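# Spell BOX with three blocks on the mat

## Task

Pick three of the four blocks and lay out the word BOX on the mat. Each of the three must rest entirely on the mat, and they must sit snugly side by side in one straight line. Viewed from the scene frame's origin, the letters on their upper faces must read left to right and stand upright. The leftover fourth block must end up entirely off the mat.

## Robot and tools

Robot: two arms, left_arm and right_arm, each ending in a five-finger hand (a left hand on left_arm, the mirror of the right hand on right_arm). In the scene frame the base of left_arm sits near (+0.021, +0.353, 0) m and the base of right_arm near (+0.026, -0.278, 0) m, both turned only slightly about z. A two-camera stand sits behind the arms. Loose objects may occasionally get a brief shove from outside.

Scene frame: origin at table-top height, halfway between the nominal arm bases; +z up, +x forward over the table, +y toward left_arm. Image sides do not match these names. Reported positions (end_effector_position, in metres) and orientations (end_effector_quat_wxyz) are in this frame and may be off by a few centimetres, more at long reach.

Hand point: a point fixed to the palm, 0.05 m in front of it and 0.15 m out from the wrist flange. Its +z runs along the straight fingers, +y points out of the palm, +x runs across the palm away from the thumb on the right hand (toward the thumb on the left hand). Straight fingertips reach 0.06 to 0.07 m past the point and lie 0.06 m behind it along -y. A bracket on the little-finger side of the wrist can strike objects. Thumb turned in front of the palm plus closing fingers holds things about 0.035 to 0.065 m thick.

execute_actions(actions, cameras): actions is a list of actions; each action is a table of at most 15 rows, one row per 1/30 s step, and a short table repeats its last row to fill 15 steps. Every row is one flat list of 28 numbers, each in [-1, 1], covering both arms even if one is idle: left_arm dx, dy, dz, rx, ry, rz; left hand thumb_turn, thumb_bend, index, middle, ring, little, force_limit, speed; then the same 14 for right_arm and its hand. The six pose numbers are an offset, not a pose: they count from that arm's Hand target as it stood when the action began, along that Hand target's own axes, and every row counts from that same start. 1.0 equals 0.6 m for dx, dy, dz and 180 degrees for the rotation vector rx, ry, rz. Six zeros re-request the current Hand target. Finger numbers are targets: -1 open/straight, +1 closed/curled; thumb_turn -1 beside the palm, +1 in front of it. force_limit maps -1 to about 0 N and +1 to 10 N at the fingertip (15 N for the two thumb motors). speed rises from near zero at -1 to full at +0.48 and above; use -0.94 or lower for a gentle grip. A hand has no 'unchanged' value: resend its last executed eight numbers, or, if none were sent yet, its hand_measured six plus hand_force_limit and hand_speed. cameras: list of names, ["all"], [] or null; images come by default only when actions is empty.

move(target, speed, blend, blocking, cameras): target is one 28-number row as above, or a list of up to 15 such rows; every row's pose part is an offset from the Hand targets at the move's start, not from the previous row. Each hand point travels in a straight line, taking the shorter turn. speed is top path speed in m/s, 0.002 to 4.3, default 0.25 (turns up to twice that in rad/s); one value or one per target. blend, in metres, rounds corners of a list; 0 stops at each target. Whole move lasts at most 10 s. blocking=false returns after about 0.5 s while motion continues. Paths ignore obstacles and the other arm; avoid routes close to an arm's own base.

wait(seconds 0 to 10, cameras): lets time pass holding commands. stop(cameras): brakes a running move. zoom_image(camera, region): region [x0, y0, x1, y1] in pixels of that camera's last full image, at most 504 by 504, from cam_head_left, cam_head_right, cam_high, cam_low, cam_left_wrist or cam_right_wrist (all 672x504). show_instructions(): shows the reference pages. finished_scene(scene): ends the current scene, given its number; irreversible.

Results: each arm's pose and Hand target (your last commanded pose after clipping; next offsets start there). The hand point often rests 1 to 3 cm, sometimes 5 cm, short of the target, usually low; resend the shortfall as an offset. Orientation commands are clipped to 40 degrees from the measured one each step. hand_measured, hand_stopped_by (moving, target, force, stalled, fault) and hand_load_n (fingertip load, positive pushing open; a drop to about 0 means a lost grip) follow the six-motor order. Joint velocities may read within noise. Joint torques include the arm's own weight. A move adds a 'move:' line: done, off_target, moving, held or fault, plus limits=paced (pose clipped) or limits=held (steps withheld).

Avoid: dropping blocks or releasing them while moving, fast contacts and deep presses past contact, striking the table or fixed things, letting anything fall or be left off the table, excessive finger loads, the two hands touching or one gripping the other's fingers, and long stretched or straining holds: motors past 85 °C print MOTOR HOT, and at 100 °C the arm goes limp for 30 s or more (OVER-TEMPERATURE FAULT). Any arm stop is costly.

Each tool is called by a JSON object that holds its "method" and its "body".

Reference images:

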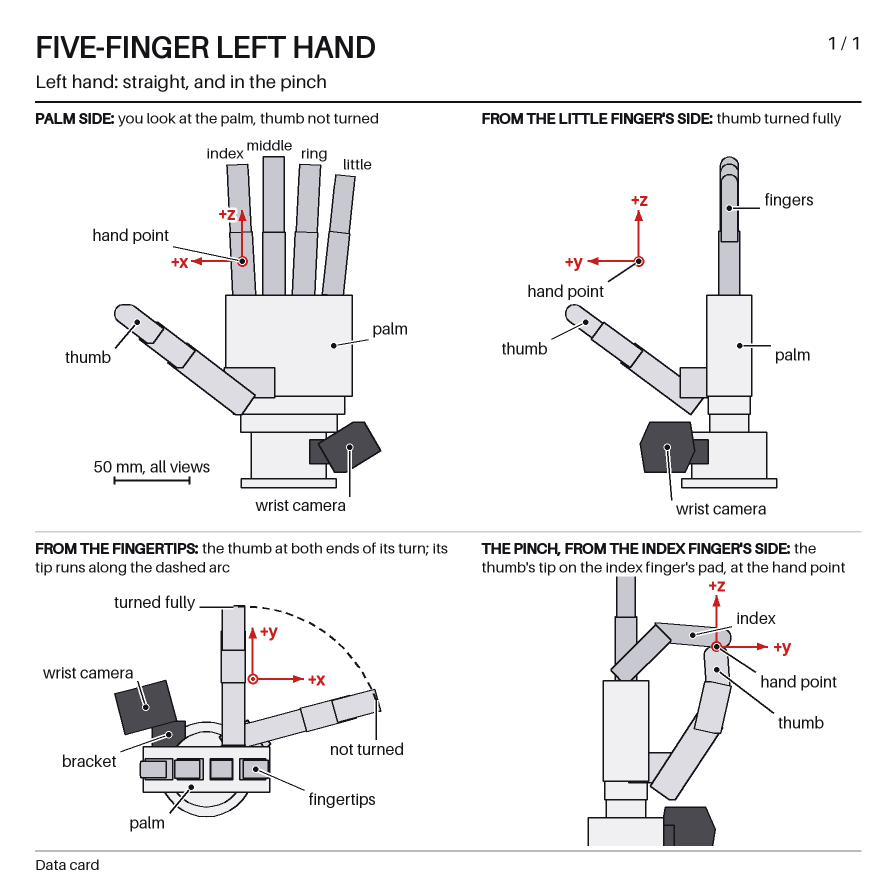

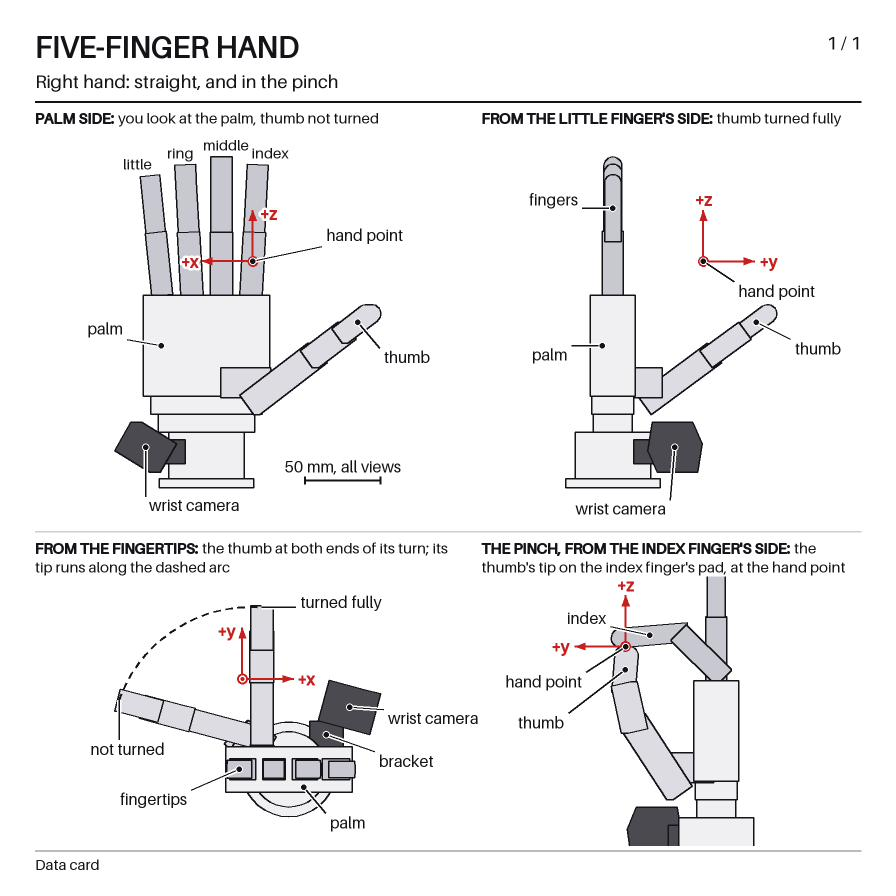

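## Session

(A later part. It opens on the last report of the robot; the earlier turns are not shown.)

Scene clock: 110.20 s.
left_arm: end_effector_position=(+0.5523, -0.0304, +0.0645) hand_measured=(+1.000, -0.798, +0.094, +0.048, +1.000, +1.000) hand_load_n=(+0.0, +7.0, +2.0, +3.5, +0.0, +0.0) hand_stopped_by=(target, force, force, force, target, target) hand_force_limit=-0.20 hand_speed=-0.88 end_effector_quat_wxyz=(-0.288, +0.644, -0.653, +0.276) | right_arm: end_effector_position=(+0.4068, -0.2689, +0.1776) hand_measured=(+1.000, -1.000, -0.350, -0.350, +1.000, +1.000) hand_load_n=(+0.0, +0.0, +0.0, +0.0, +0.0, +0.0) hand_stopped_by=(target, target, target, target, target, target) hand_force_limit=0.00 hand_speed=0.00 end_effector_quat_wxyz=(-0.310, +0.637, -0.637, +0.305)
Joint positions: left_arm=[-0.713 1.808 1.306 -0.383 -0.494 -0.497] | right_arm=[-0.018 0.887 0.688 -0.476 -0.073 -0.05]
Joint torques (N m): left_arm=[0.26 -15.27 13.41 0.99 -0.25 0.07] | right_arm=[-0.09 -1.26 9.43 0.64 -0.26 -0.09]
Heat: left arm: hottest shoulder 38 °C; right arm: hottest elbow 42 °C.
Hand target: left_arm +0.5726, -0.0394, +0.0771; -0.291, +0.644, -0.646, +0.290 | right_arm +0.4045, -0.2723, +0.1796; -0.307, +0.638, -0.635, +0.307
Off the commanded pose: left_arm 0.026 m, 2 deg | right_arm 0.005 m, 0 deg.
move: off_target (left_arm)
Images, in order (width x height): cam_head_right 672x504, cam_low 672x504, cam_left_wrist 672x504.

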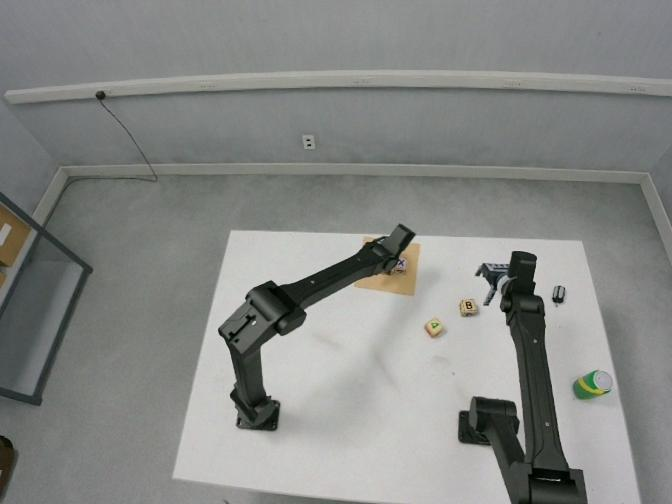

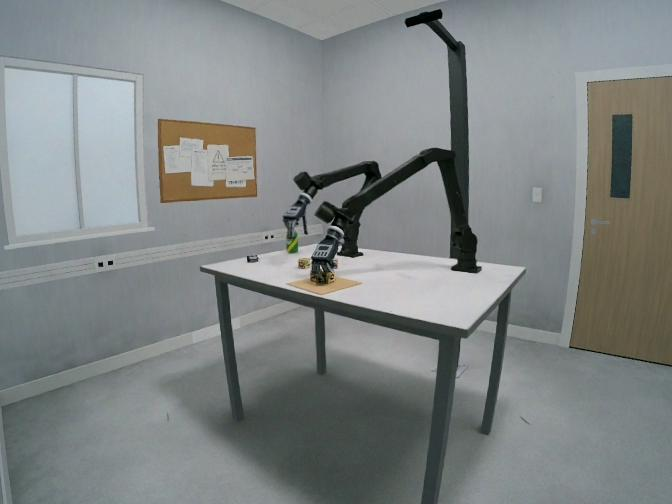

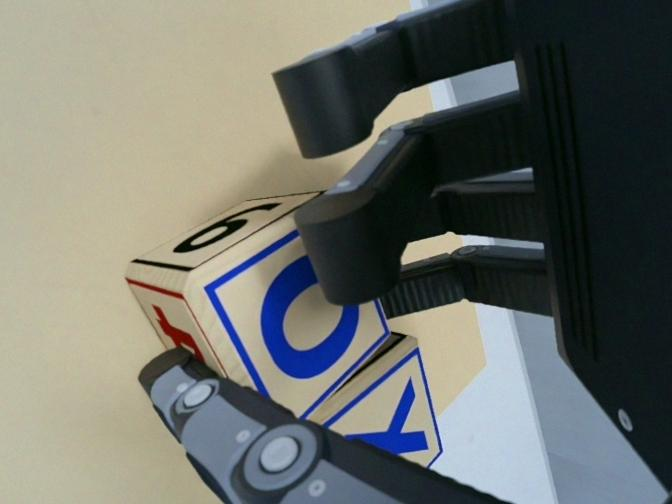

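{"method": "move", "body": {"target": [[0.0133,-0.0022,0.0025,0,0,0,1,-0.6,0.3,0.3,1,1,-0.2,-0.88,0,0,0,0,0,0,1,-1,-0.35,-0.35,1,1,0,0]], "speed": 0.06, "cameras": ["cam_left_wrist","cam_head_right","cam_high"]}}

{"method": "zoom_image", "body": {"camera": "cam_head_right", "region": [375, 250, 415, 280]}}

{"method": "zoom_image", "body": {"camera": "cam_high", "region": [260, 195, 370, 295]}}

Scene clock: 111.30 s.
left_arm: end_effector_position=(+0.5589, -0.0356, +0.0652) hand_measured=(+1.000, -0.798, +0.094, +0.048, +1.000, +1.000) hand_load_n=(+0.0, +6.5, +2.0, +3.0, +0.0, +0.0) hand_stopped_by=(target, force, force, force, target, target) hand_force_limit=-0.20 hand_speed=-0.88 end_effector_quat_wxyz=(-0.289, +0.643, -0.652, +0.279) | right_arm: end_effector_position=(+0.4068, -0.2689, +0.1776) hand_measured=(+1.000, -1.000, -0.350, -0.350, +1.000, +1.000) hand_load_n=(+0.0, +0.0, +0.0, +0.0, +0.0, +0.0) hand_stopped_by=(target, target, target, target, target, target) hand_force_limit=0.00 hand_speed=0.00 end_effector_quat_wxyz=(-0.310, +0.637, -0.637, +0.305)
Joint positions: left_arm=[-0.713 1.824 1.329 -0.384 -0.495 -0.496] | right_arm=[-0.018 0.887 0.688 -0.476 -0.073 -0.05]
Joint torques (N m): left_arm=[-0.38 -15.62 13.46 0.66 -0.43 0.01] | right_arm=[-0.21 -0.91 9.29 0.85 -0.19 -0.1]
Heat: left arm: hottest shoulder 38 °C; right arm: hottest elbow 42 °C.
Hand target: left_arm +0.5747, -0.0475, +0.0773; -0.291, +0.644, -0.646, +0.290 | right_arm +0.4045, -0.2723, +0.1796; -0.307, +0.638, -0.635, +0.307
Off the commanded pose: left_arm 0.023 m, 1 deg | right_arm 0.005 m, 0 deg.
move: off_target (left_arm)
Images, in order (width x height): cam_head_right 672x504, cam_high 672x504, cam_left_wrist 672x504.

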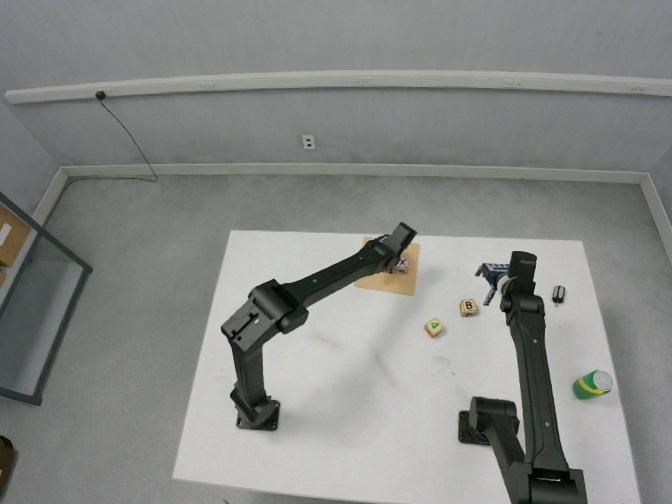

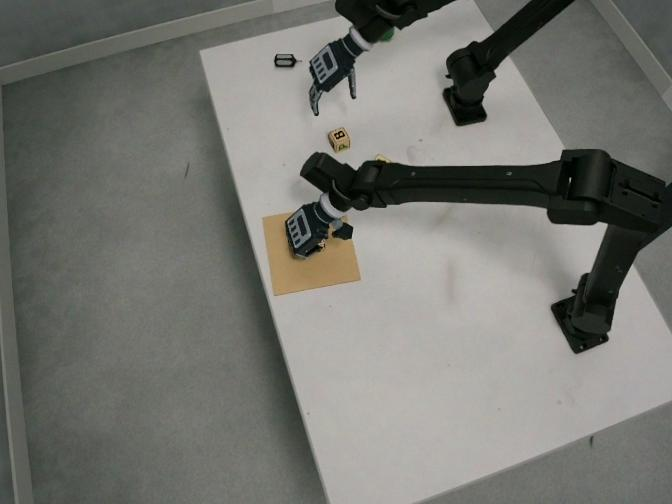

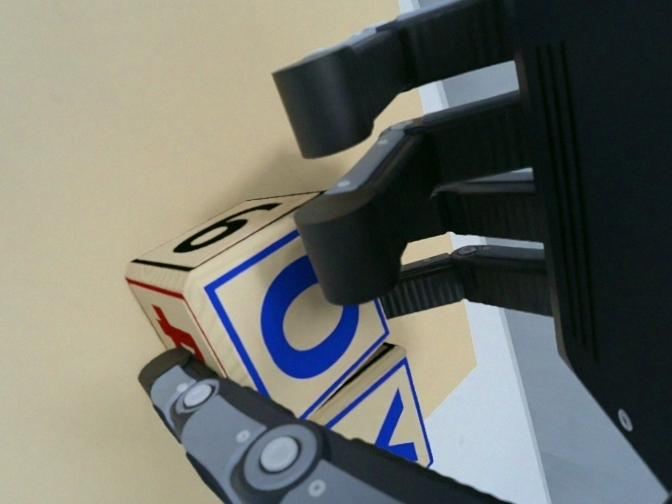

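Scaled by 12.600.

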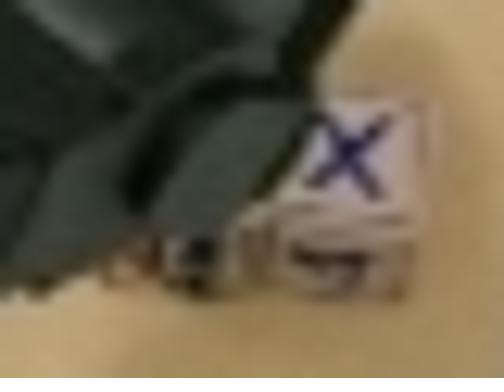

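Scaled by 4.582.

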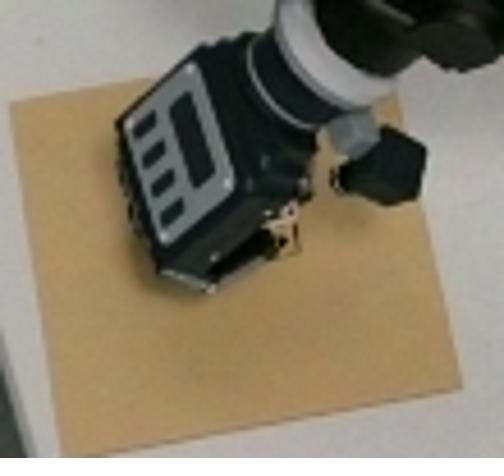

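{"method": "move", "body": {"target": [[0,0,0,0,0,0,1,-1,-0.35,-0.35,1,1,0,-0.6,0,0,0,0,0,0,1,-1,-0.35,-0.35,1,1,0,0]], "speed": 0.06, "cameras": ["cam_left_wrist"]}}

Scene clock: 112.23 s.
left_arm: end_effector_position=(+0.5600, -0.0364, +0.0648) hand_measured=(+1.000, -1.000, -0.350, -0.350, +1.000, +1.000) hand_load_n=(+0.0, +0.0, +0.0, +0.0, +0.0, +0.0) hand_stopped_by=(target, target, target, target, target, target) hand_force_limit=0.00 hand_speed=-0.60 end_effector_quat_wxyz=(-0.289, +0.644, -0.652, +0.278) | right_arm: end_effector_position=(+0.4068, -0.2689, +0.1776) hand_measured=(+1.000, -1.000, -0.350, -0.350, +1.000, +1.000) hand_load_n=(+0.0, +0.0, +0.0, +0.0, +0.0, +0.0) hand_stopped_by=(target, target, target, target, target, target) hand_force_limit=0.00 hand_speed=0.00 end_effector_quat_wxyz=(-0.310, +0.637, -0.637, +0.305)
Joint positions: left_arm=[-0.713 1.828 1.334 -0.386 -0.496 -0.497] | right_arm=[-0.018 0.887 0.688 -0.476 -0.073 -0.05]
Joint torques (N m): left_arm=[-0.44 -16.03 13.16 0.65 -0.41 0.01] | right_arm=[0.03 -2.08 9.51 0.72 -0.18 -0.11]
Heat: left arm: hottest shoulder 38 °C; right arm: hottest elbow 42 °C.
Hand target: left_arm +0.5747, -0.0475, +0.0773; -0.291, +0.644, -0.645, +0.290 | right_arm +0.4045, -0.2723, +0.1796; -0.307, +0.638, -0.635, +0.307
Off the commanded pose: left_arm 0.022 m, 2 deg | right_arm 0.005 m, 0 deg.
move: off_target (left_arm)
Images, in order (width x height): cam_left_wrist 672x504.

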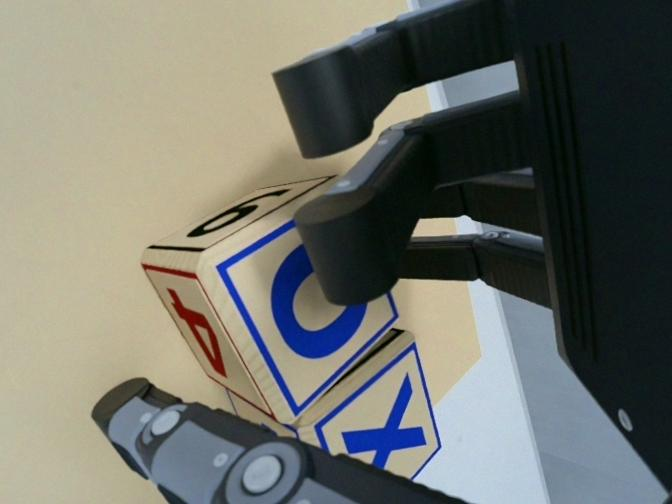

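{"method": "move", "body": {"target": [[-0.0167,-0.0117,-0.037,0,0,0,1,-1,-0.35,-0.35,1,1,0,0,0,0,0,0,0,0,1,-1,-0.35,-0.35,1,1,0,0],[-0.0167,-0.174,-0.180,0,0,0,1,-1,-0.35,-0.35,1,1,0,0,0,0,0,0,0,0,1,-1,-0.35,-0.35,1,1,0,0],[-0.4167,-0.029,-0.47,0,0,0,1,-1,-0.35,-0.35,1,1,0,0,0,0,0,0,0,0,1,-1,-0.35,-0.35,1,1,0,0]], "speed": [0.06,0.12,0.25], "blend": [0.01,0.02,0], "cameras": ["cam_left_wrist","cam_head_left","cam_high","cam_right_wrist"]}}

{"method": "zoom_image", "body": {"camera": "cam_high", "region": [260, 195, 370, 295]}}

{"method": "zoom_image", "body": {"camera": "cam_head_left", "region": [340, 230, 420, 300]}}

Scene clock: 116.13 s.
left_arm: end_effector_position=(+0.3769, +0.1979, +0.2811) hand_measured=(+1.000, -1.000, -0.350, -0.350, +1.000, +1.000) hand_load_n=(+0.0, +0.0, +0.0, +0.0, +0.5, +0.0) hand_stopped_by=(target, target, target, target, target, target) hand_force_limit=0.00 hand_speed=0.00 end_effector_quat_wxyz=(-0.290, +0.643, -0.643, +0.297) | right_arm: end_effector_position=(+0.4068, -0.2689, +0.1776) hand_measured=(+1.000, -1.000, -0.350, -0.350, +1.000, +1.000) hand_load_n=(+0.0, +0.0, +0.0, -0.5, +0.0, +0.0) hand_stopped_by=(target, target, target, target, target, target) hand_force_limit=0.00 hand_speed=0.00 end_effector_quat_wxyz=(-0.310, +0.637, -0.637, +0.305)
Joint positions: left_arm=[-0.479 0.911 0.999 -0.853 -0.332 -0.315] | right_arm=[-0.018 0.887 0.688 -0.476 -0.073 -0.05]
Joint torques (N m): left_arm=[0.21 -4.66 10 0.79 -0.15 0.1] | right_arm=[0.67 -1.67 9.54 0.84 -0.25 -0.1]
Heat: left arm: hottest shoulder 38 °C; right arm: hottest elbow 42 °C.
Hand target: left_arm +0.3755, +0.2028, +0.2774; -0.291, +0.644, -0.646, +0.290 | right_arm +0.4045, -0.2723, +0.1796; -0.307, +0.638, -0.635, +0.307
Off the commanded pose: left_arm 0.006 m, 1 deg | right_arm 0.005 m, 0 deg.
move: done
Images, in order (width x height): cam_head_left 672x504, cam_high 672x504, cam_left_wrist 672x504, cam_right_wrist 672x504.

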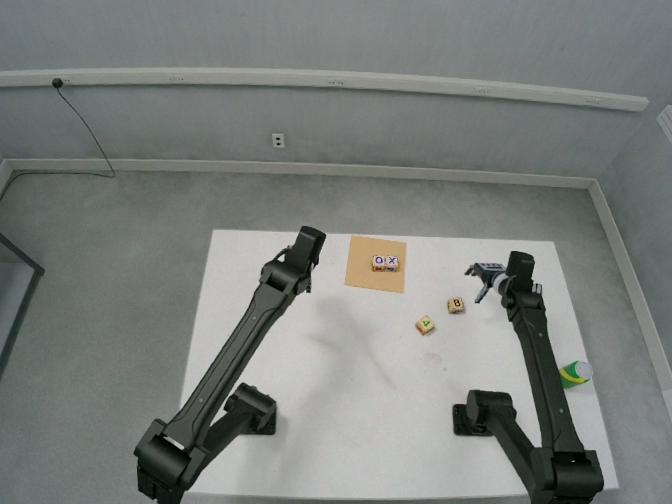

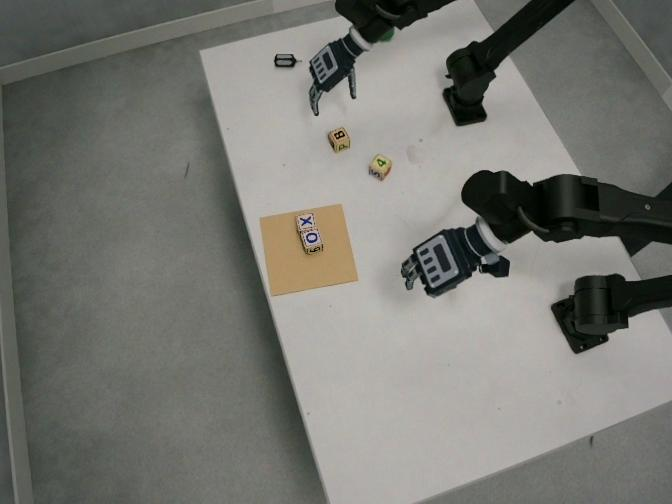

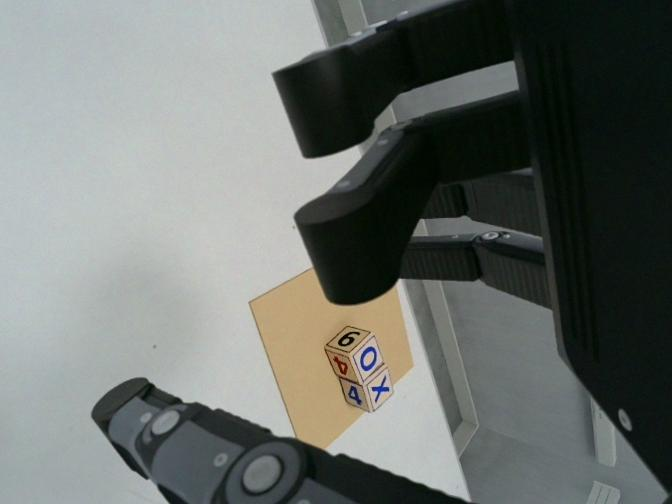

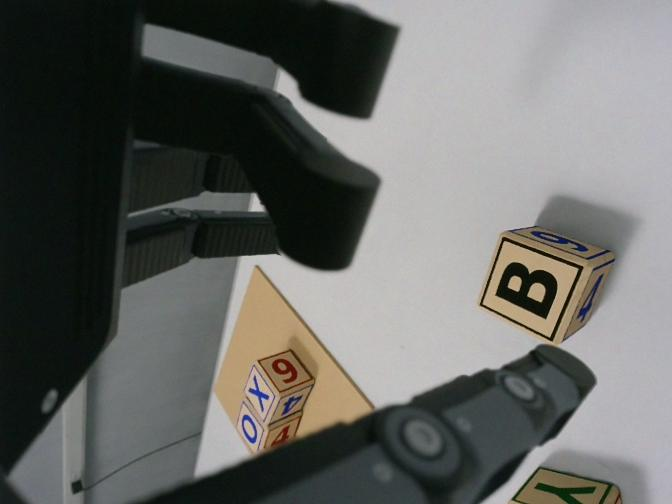

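Scaled by 4.582.

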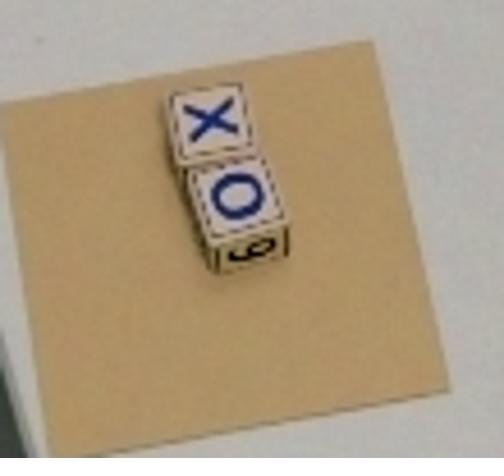

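Scaled by 6.300.

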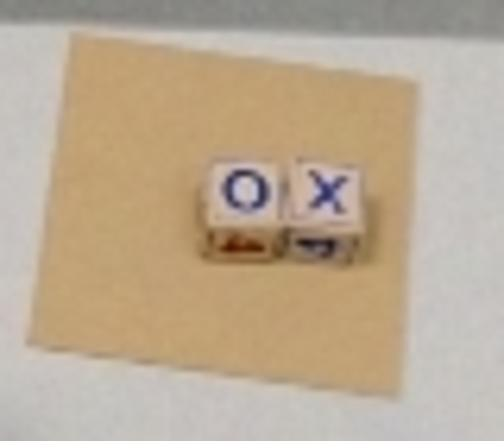

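{"method": "zoom_image", "body": {"camera": "cam_head_left", "region": [366, 250, 404, 278]}}

{"method": "zoom_image", "body": {"camera": "cam_left_wrist", "region": [310, 310, 410, 420]}}

{"method": "zoom_image", "body": {"camera": "cam_right_wrist", "region": [450, 200, 650, 360]}}

Scaled by 13.263.

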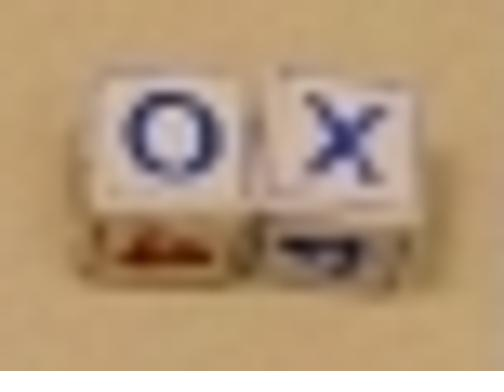

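Scaled by 4.582.

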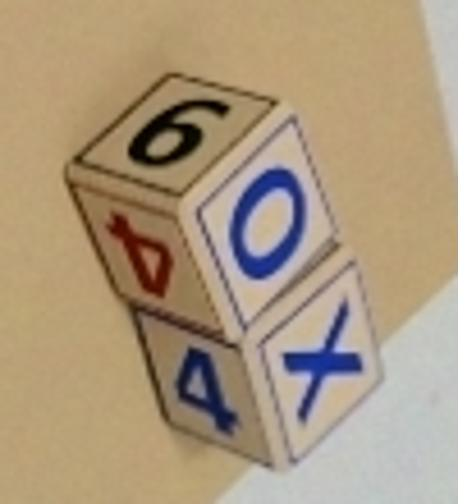

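Scaled by 2.520.

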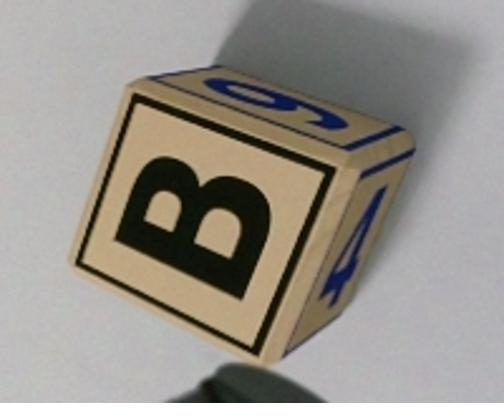

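{"method": "move", "body": {"target": [[-0.25,0.0883,-0.0999,0,0,0,1,-1,-0.35,-0.35,1,1,0,0,-0.0583,0.0885,0.1022,0,-0.0348,-0.0277,1,-1,-0.35,-0.35,1,1,0,0]], "speed": [0.25], "cameras": ["cam_right_wrist"]}}

Scene clock: 120.20 s.
left_arm: end_effector_position=(+0.2978, +0.3500, +0.2818) hand_measured=(+1.000, -1.000, -0.350, -0.350, +1.000, +1.000) hand_load_n=(+0.0, +0.0, +0.0, +0.0, +0.0, +0.0) hand_stopped_by=(target, target, target, target, target, target) hand_force_limit=0.00 hand_speed=0.00 end_effector_quat_wxyz=(-0.294, +0.642, -0.644, +0.296) | right_arm: end_effector_position=(+0.4145, -0.2404, +0.0980) hand_measured=(+1.000, -1.000, -0.350, -0.350, +1.000, +1.000) hand_load_n=(+0.0, +0.0, +0.0, +0.0, +0.0, +0.0) hand_stopped_by=(target, target, target, target, target, target) hand_force_limit=0.00 hand_speed=0.00 end_effector_quat_wxyz=(-0.323, +0.677, -0.599, +0.279)
Joint positions: left_arm=[0.146 0.6 0.871 -0.99 0.132 0.112] | right_arm=[0.039 1.032 0.555 -0.218 -0.124 -0.092]
Joint torques (N m): left_arm=[0.38 -0.03 9.98 0.87 0.17 0.1] | right_arm=[1.38 -1.96 8.79 1.84 -0.26 -0.16]
Heat: left arm: hottest shoulder 38 °C; right arm: hottest elbow 42 °C.
Hand target: left_arm +0.2958, +0.3528, +0.2778; -0.291, +0.644, -0.646, +0.290 | right_arm +0.4193, -0.2374, +0.0999; -0.328, +0.681, -0.589, +0.285
Off the commanded pose: left_arm 0.005 m, 1 deg | right_arm 0.006 m, 2 deg.
move: done
Images, in order (width x height): cam_right_wrist 672x504.

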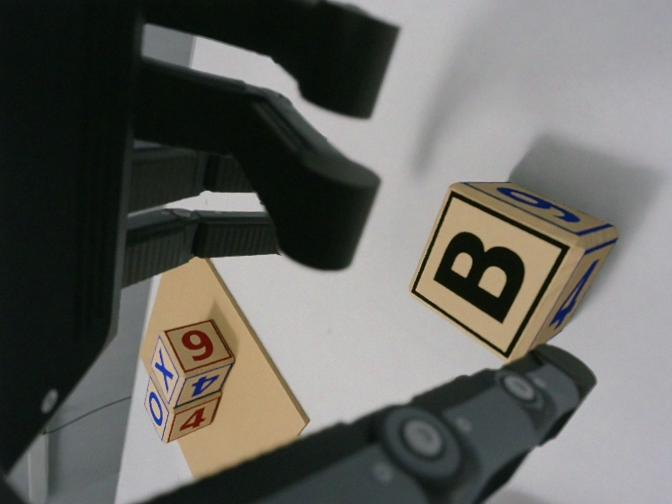

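{"method": "move", "body": {"target": [[0,0,0,0,0,0,1,-1,-0.35,-0.35,1,1,0,0,0.0028,0.0545,0.0386,0,-0.013,-0.0104,1,-1,-0.35,-0.35,1,1,0,0]], "speed": [0.15], "cameras": ["cam_right_wrist"]}}

Scene clock: 122.07 s.
left_arm: end_effector_position=(+0.2978, +0.3501, +0.2818) hand_measured=(+1.000, -1.000, -0.350, -0.350, +1.000, +1.000) hand_load_n=(+0.0, +0.0, +0.0, +0.0, +0.0, +0.0) hand_stopped_by=(target, target, target, target, target, target) hand_force_limit=0.00 hand_speed=0.00 end_effector_quat_wxyz=(-0.294, +0.641, -0.644, +0.296) | right_arm: end_effector_position=(+0.4121, -0.2354, +0.0582) hand_measured=(+1.000, -1.000, -0.350, -0.350, +1.000, +1.000) hand_load_n=(+0.0, +0.0, +0.0, +0.0, +0.5, +0.5) hand_stopped_by=(target, target, target, target, target, target) hand_force_limit=0.00 hand_speed=0.00 end_effector_quat_wxyz=(-0.333, +0.697, -0.576, +0.267)
Joint positions: left_arm=[0.146 0.6 0.871 -0.99 0.132 0.113] | right_arm=[0.03 1.12 0.49 -0.072 -0.184 -0.141]
Joint torques (N m): left_arm=[0.38 -0.09 9.96 0.85 0.17 0.1] | right_arm=[0.32 -1.67 8.28 1.8 -0.23 -0.11]
Heat: left arm: hottest shoulder 38 °C; right arm: hottest elbow 42 °C.
Hand target: left_arm +0.2958, +0.3528, +0.2778; -0.291, +0.644, -0.646, +0.290 | right_arm +0.4173, -0.2393, +0.0598; -0.335, +0.697, -0.571, +0.276
Off the commanded pose: left_arm 0.005 m, 1 deg | right_arm 0.007 m, 1 deg.
move: done
Images, in order (width x height): cam_right_wrist 672x504.

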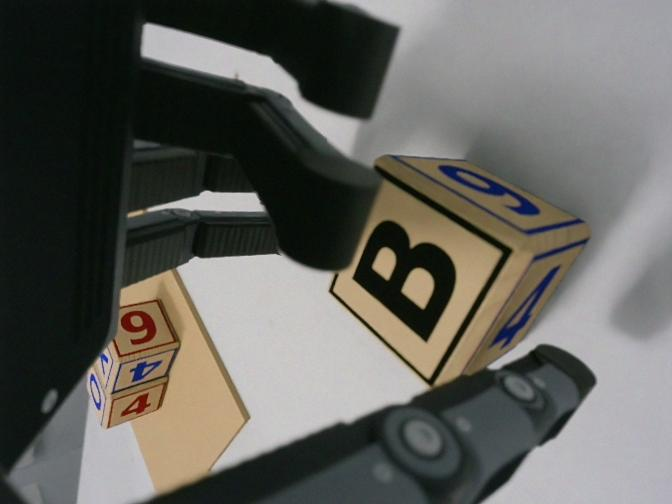

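{"method": "move", "body": {"target": [[0,0,0,0,0,0,1,-1,-0.35,-0.35,1,1,0,0,0.0112,0.0213,0.0068,0,0,0,1,-1,-0.35,-0.35,1,1,0,0]], "speed": [0.1], "cameras": ["cam_right_wrist"]}}

Scene clock: 123.60 s.
left_arm: end_effector_position=(+0.2978, +0.3501, +0.2818) hand_measured=(+1.000, -1.000, -0.350, -0.350, +1.000, +1.000) hand_load_n=(+0.0, +0.0, +0.0, +0.0, +0.0, +0.0) hand_stopped_by=(target, target, target, target, target, target) hand_force_limit=0.00 hand_speed=0.00 end_effector_quat_wxyz=(-0.294, +0.641, -0.644, +0.296) | right_arm: end_effector_position=(+0.4096, -0.2429, +0.0467) hand_measured=(+1.000, -1.000, -0.350, -0.350, +1.000, +1.000) hand_load_n=(+0.0, +0.0, +0.0, -0.5, +0.0, +0.0) hand_stopped_by=(target, target, target, target, target, target) hand_force_limit=0.00 hand_speed=0.00 end_effector_quat_wxyz=(-0.333, +0.697, -0.575, +0.268)
Joint positions: left_arm=[0.146 0.6 0.871 -0.99 0.132 0.113] | right_arm=[0.003 1.143 0.466 -0.028 -0.206 -0.159]
Joint torques (N m): left_arm=[0.32 -0.03 9.96 0.84 0.16 0.09] | right_arm=[0.26 -1.9 7.53 1.8 -0.26 -0.07]
Heat: left arm: hottest shoulder 38 °C; right arm: hottest elbow 42 °C.
Hand target: left_arm +0.2958, +0.3528, +0.2778; -0.291, +0.644, -0.646, +0.290 | right_arm +0.4139, -0.2469, +0.0473; -0.335, +0.697, -0.571, +0.276
Off the commanded pose: left_arm 0.005 m, 1 deg | right_arm 0.006 m, 1 deg.
move: done
Images, in order (width x height): cam_right_wrist 672x504.

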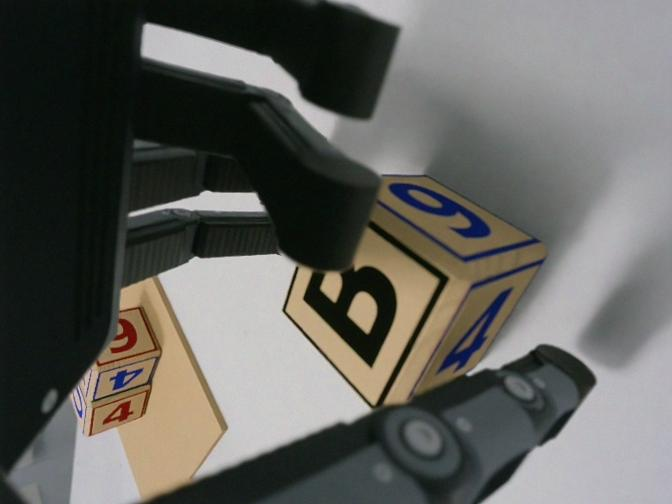

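{"method": "move", "body": {"target": [[0,0,0,0,0,0,1,-1,-0.35,-0.35,1,1,0,0,0.003,0.0033,0.003,0,0,0,1,-1,-0.35,-0.35,1,1,0,0],[0,0,0,0,0,0,1,-1,-0.35,-0.35,1,1,0,0,0.003,0.0033,0.003,0,0,0,1,-0.6,0.3,0.3,1,1,-0.2,-0.88]], "speed": [0.1], "cameras": ["cam_right_wrist"]}}

speed must be one number or one for each of the 2 targets, got a list of 1; nothing of the call was run

{"method": "move", "body": {"target": [[0,0,0,0,0,0,1,-1,-0.35,-0.35,1,1,0,0,0.003,0.0033,0.003,0,0,0,1,-1,-0.35,-0.35,1,1,0,0],[0,0,0,0,0,0,1,-1,-0.35,-0.35,1,1,0,0,0.003,0.0033,0.003,0,0,0,1,-0.6,0.3,0.3,1,1,-0.2,-0.88]], "speed": 0.1, "cameras": ["cam_right_wrist"]}}

Scene clock: 127.13 s.
left_arm: end_effector_position=(+0.2978, +0.3501, +0.2818) hand_measured=(+1.000, -1.000, -0.350, -0.350, +1.000, +1.000) hand_load_n=(+0.0, +0.0, +0.0, +0.0, +0.5, +0.0) hand_stopped_by=(target, target, target, target, target, target) hand_force_limit=0.00 hand_speed=0.00 end_effector_quat_wxyz=(-0.294, +0.641, -0.644, +0.296) | right_arm: end_effector_position=(+0.4114, -0.2446, +0.0454) hand_measured=(+1.000, -0.788, +0.082, +0.050, +1.000, +1.000) hand_load_n=(-2.5, +8.0, +6.0, +4.0, +0.0, +0.0) hand_stopped_by=(target, force, force, force, target, target) hand_force_limit=-0.20 hand_speed=-0.88 end_effector_quat_wxyz=(-0.334, +0.697, -0.574, +0.269)
Joint positions: left_arm=[0.146 0.6 0.871 -0.99 0.132 0.113] | right_arm=[-0.004 1.152 0.466 -0.016 -0.211 -0.164]
Joint torques (N m): left_arm=[0.38 -0.15 9.99 0.84 0.16 0.09] | right_arm=[0.44 -2.55 7.49 2.02 -0.26 -0.15]
Heat: left arm: hottest shoulder 38 °C; right arm: hottest elbow 42 °C.
Hand target: left_arm +0.2958, +0.3528, +0.2778; -0.291, +0.644, -0.646, +0.290 | right_arm +0.4145, -0.2486, +0.0446; -0.335, +0.697, -0.571, +0.276
Off the commanded pose: left_arm 0.005 m, 1 deg | right_arm 0.005 m, 1 deg.
move: done
Images, in order (width x height): cam_right_wrist 672x504.

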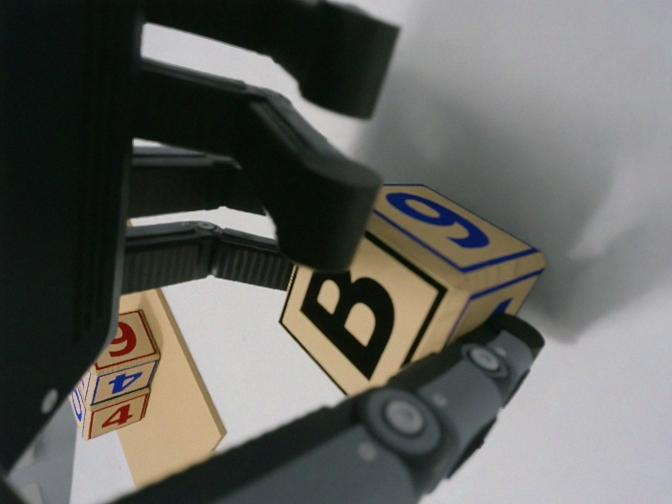

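{"method": "move", "body": {"target": [[0,0,0,0,0,0,1,-1,-0.35,-0.35,1,1,0,0,0.0002,-0.1043,-0.0832,0,0,0,1,-0.6,0.3,0.3,1,1,-0.2,-0.88],[0,0,0,0,0,0,1,-1,-0.35,-0.35,1,1,0,0,-0.549,-0.1285,-0.0817,0,0.0478,0.0381,1,-0.6,0.3,0.3,1,1,-0.2,-0.88]], "speed": [0.12,0.22], "blend": [0.02,0], "cameras": ["cam_right_wrist","cam_head_left","cam_high"]}}

Scene clock: 130.70 s.
left_arm: end_effector_position=(+0.2978, +0.3501, +0.2818) hand_measured=(+1.000, -1.000, -0.350, -0.350, +1.000, +1.000) hand_load_n=(+0.0, +0.0, +0.5, +0.0, +0.0, +0.0) hand_stopped_by=(target, target, target, target, target, target) hand_force_limit=0.00 hand_speed=0.00 end_effector_quat_wxyz=(-0.294, +0.641, -0.644, +0.296) | right_arm: end_effector_position=(+0.3476, +0.0568, +0.1114) hand_measured=(+1.000, -0.788, +0.082, +0.050, +1.000, +1.000) hand_load_n=(-2.5, +8.0, +5.5, +4.0, +0.0, +0.0) hand_stopped_by=(target, force, force, force, target, target) hand_force_limit=-0.20 hand_speed=-0.88 end_effector_quat_wxyz=(-0.287, +0.651, -0.630, +0.311)
Joint positions: left_arm=[0.146 0.6 0.871 -0.99 0.132 0.113] | right_arm=[1.039 1.317 0.86 -0.539 0.699 0.726]
Joint torques (N m): left_arm=[0.38 -0.03 9.98 0.84 0.16 0.09] | right_arm=[0.73 -6.07 12.62 0.31 0.52 0.18]
Heat: left arm: hottest shoulder 37 °C; right arm: hottest elbow 42 °C.
Hand target: left_arm +0.2958, +0.3528, +0.2778; -0.291, +0.644, -0.646, +0.290 | right_arm +0.3595, +0.0765, +0.1348; -0.307, +0.639, -0.635, +0.307
Off the commanded pose: left_arm 0.005 m, 1 deg | right_arm 0.033 m, 3 deg.
move: off_target (right_arm)
Images, in order (width x height): cam_head_left 672x504, cam_high 672x504, cam_right_wrist 672x504.

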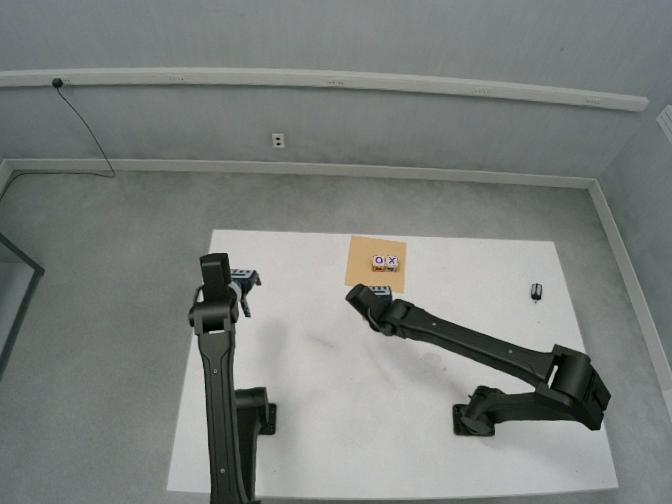

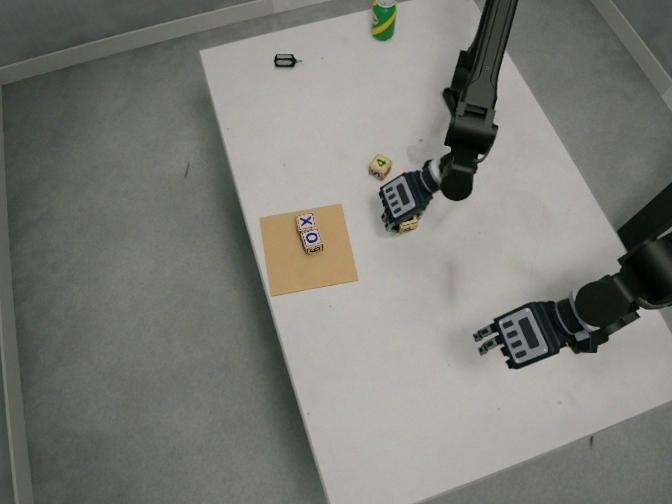

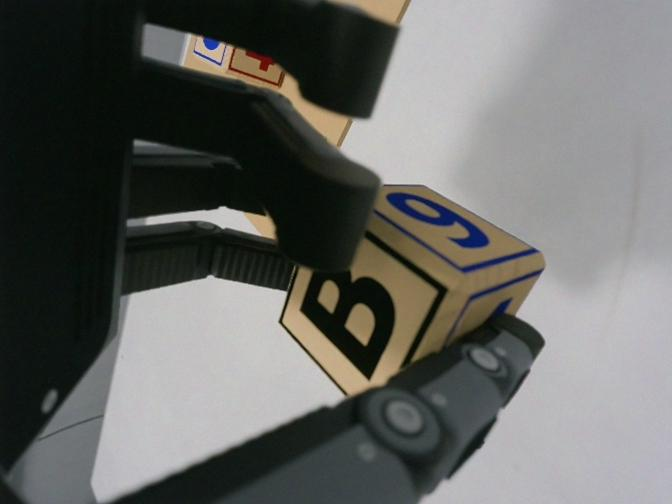

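{"method": "move", "body": {"target": [[0,0,0,0,0,0,1,-1,-0.35,-0.35,1,1,0,0,0,0.0845,0.0672,0,0,0,1,-0.6,0.3,0.3,1,1,-0.2,-0.88]], "speed": 0.1, "cameras": ["cam_right_wrist","cam_low","cam_high"]}}

{"method": "zoom_image", "body": {"camera": "cam_low", "region": [290, 220, 390, 300]}}

Scene clock: 132.20 s.
left_arm: end_effector_position=(+0.2978, +0.3501, +0.2818) hand_measured=(+1.000, -1.000, -0.350, -0.350, +1.000, +1.000) hand_load_n=(+0.0, +0.0, +0.0, +0.0, +0.0, +0.0) hand_stopped_by=(target, target, target, target, target, target) hand_force_limit=0.00 hand_speed=0.00 end_effector_quat_wxyz=(-0.294, +0.641, -0.644, +0.296) | right_arm: end_effector_position=(+0.3566, +0.0701, +0.0664) hand_measured=(+1.000, -0.788, +0.082, +0.050, +1.000, +1.000) hand_load_n=(-2.5, +8.0, +5.5, +4.0, +0.5, +0.0) hand_stopped_by=(target, force, force, force, target, target) hand_force_limit=-0.20 hand_speed=-0.88 end_effector_quat_wxyz=(-0.296, +0.646, -0.632, +0.309)
Joint positions: left_arm=[0.146 0.6 0.871 -0.99 0.132 0.113] | right_arm=[1.039 1.421 0.817 -0.372 0.7 0.728]
Joint torques (N m): left_arm=[0.38 -0.03 9.96 0.85 0.16 0.09] | right_arm=[1.2 -7.18 7.83 1.2 0.54 0.08]
Heat: left arm: hottest shoulder 37 °C; right arm: hottest elbow 42 °C.
Hand target: left_arm +0.2958, +0.3528, +0.2778; -0.291, +0.644, -0.646, +0.290 | right_arm +0.3595, +0.0765, +0.0701; -0.307, +0.639, -0.635, +0.307
Off the commanded pose: left_arm 0.005 m, 1 deg | right_arm 0.008 m, 2 deg.
move: done
Images, in order (width x height): cam_high 672x504, cam_low 672x504, cam_right_wrist 672x504.

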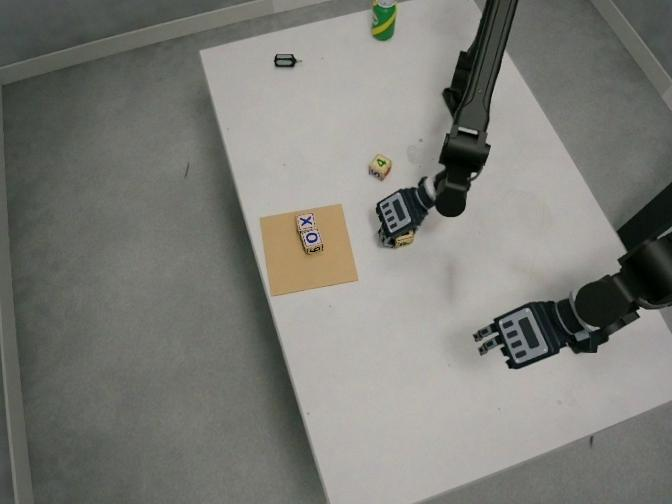

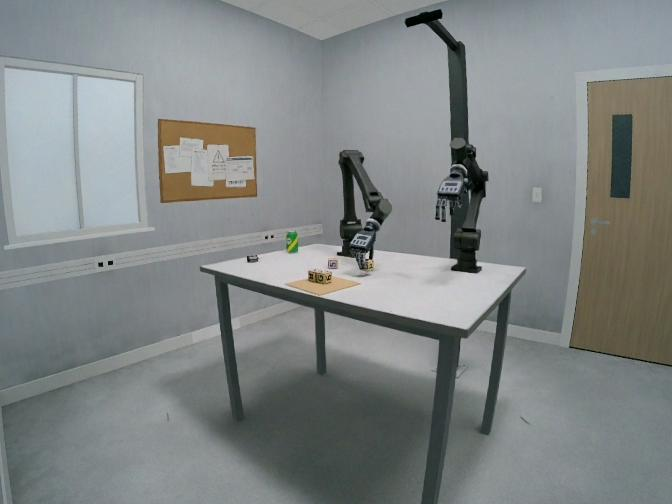

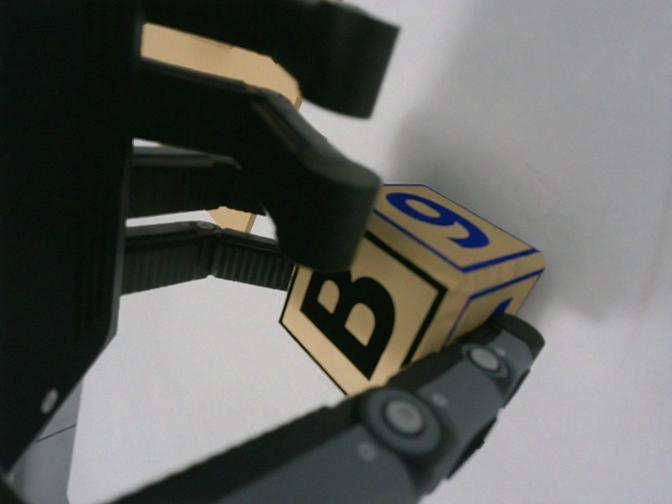

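Scaled by 5.040.

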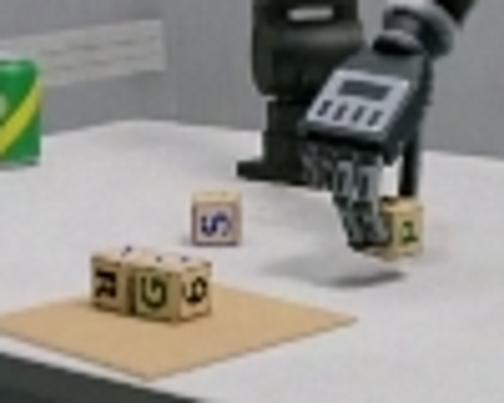

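{"method": "move", "body": {"target": [[0,0,0,0,0,0,1,-1,-0.35,-0.35,1,1,0,0,0,0.0286,0.0227,0,0,0,1,-0.6,0.3,0.3,1,1,-0.2,-0.88]], "speed": 0.08, "cameras": ["cam_right_wrist","cam_low","cam_high"]}}

{"method": "zoom_image", "body": {"camera": "cam_low", "region": [330, 240, 390, 290]}}

Scene clock: 133.50 s.
left_arm: end_effector_position=(+0.2978, +0.3501, +0.2818) hand_measured=(+1.000, -1.000, -0.350, -0.350, +1.000, +1.000) hand_load_n=(+0.0, +0.0, +0.0, +0.0, +0.0, +0.0) hand_stopped_by=(target, target, target, target, target, target) hand_force_limit=0.00 hand_speed=0.00 end_effector_quat_wxyz=(-0.294, +0.641, -0.644, +0.296) | right_arm: end_effector_position=(+0.3575, +0.0710, +0.0469) hand_measured=(+1.000, -0.788, +0.082, +0.050, +1.000, +1.000) hand_load_n=(-2.0, +7.5, +4.5, +4.0, +0.0, +0.0) hand_stopped_by=(target, force, force, force, target, target) hand_force_limit=-0.20 hand_speed=-0.88 end_effector_quat_wxyz=(-0.298, +0.645, -0.632, +0.309)
Joint positions: left_arm=[0.146 0.6 0.871 -0.99 0.132 0.113] | right_arm=[1.039 1.458 0.791 -0.303 0.701 0.728]
Joint torques (N m): left_arm=[0.38 -0.09 9.98 0.84 0.16 0.1] | right_arm=[0.38 -7.12 7.2 1.17 0.48 0.11]
Heat: left arm: hottest shoulder 37 °C; right arm: hottest elbow 42 °C.
Hand target: left_arm +0.2958, +0.3528, +0.2778; -0.291, +0.644, -0.646, +0.290 | right_arm +0.3595, +0.0764, +0.0482; -0.308, +0.639, -0.635, +0.307
Off the commanded pose: left_arm 0.005 m, 1 deg | right_arm 0.006 m, 1 deg.
move: done
Images, in order (width x height): cam_high 672x504, cam_low 672x504, cam_right_wrist 672x504.

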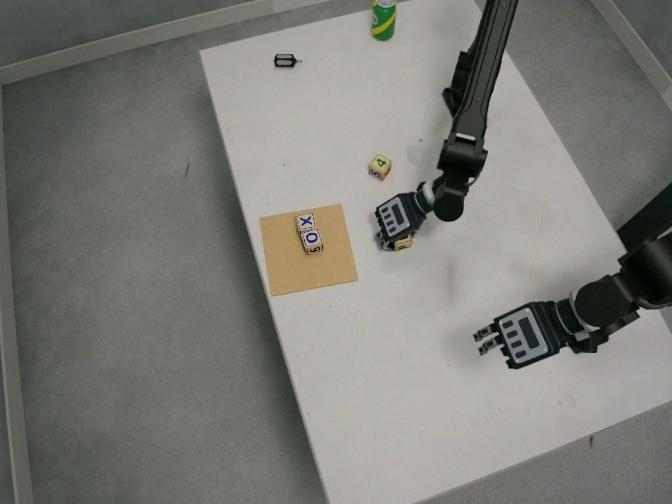

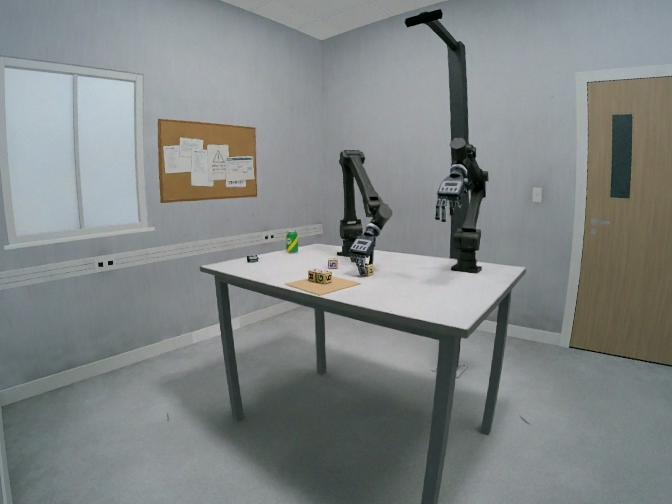

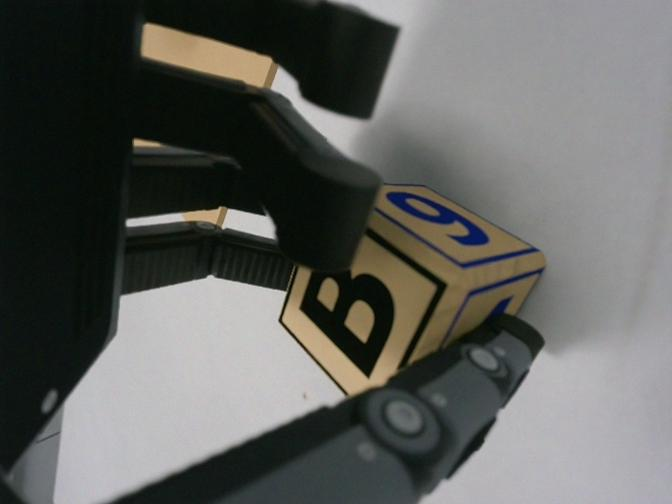

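Scaled by 8.400.

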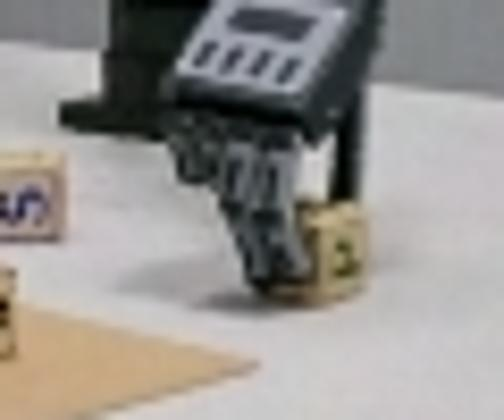

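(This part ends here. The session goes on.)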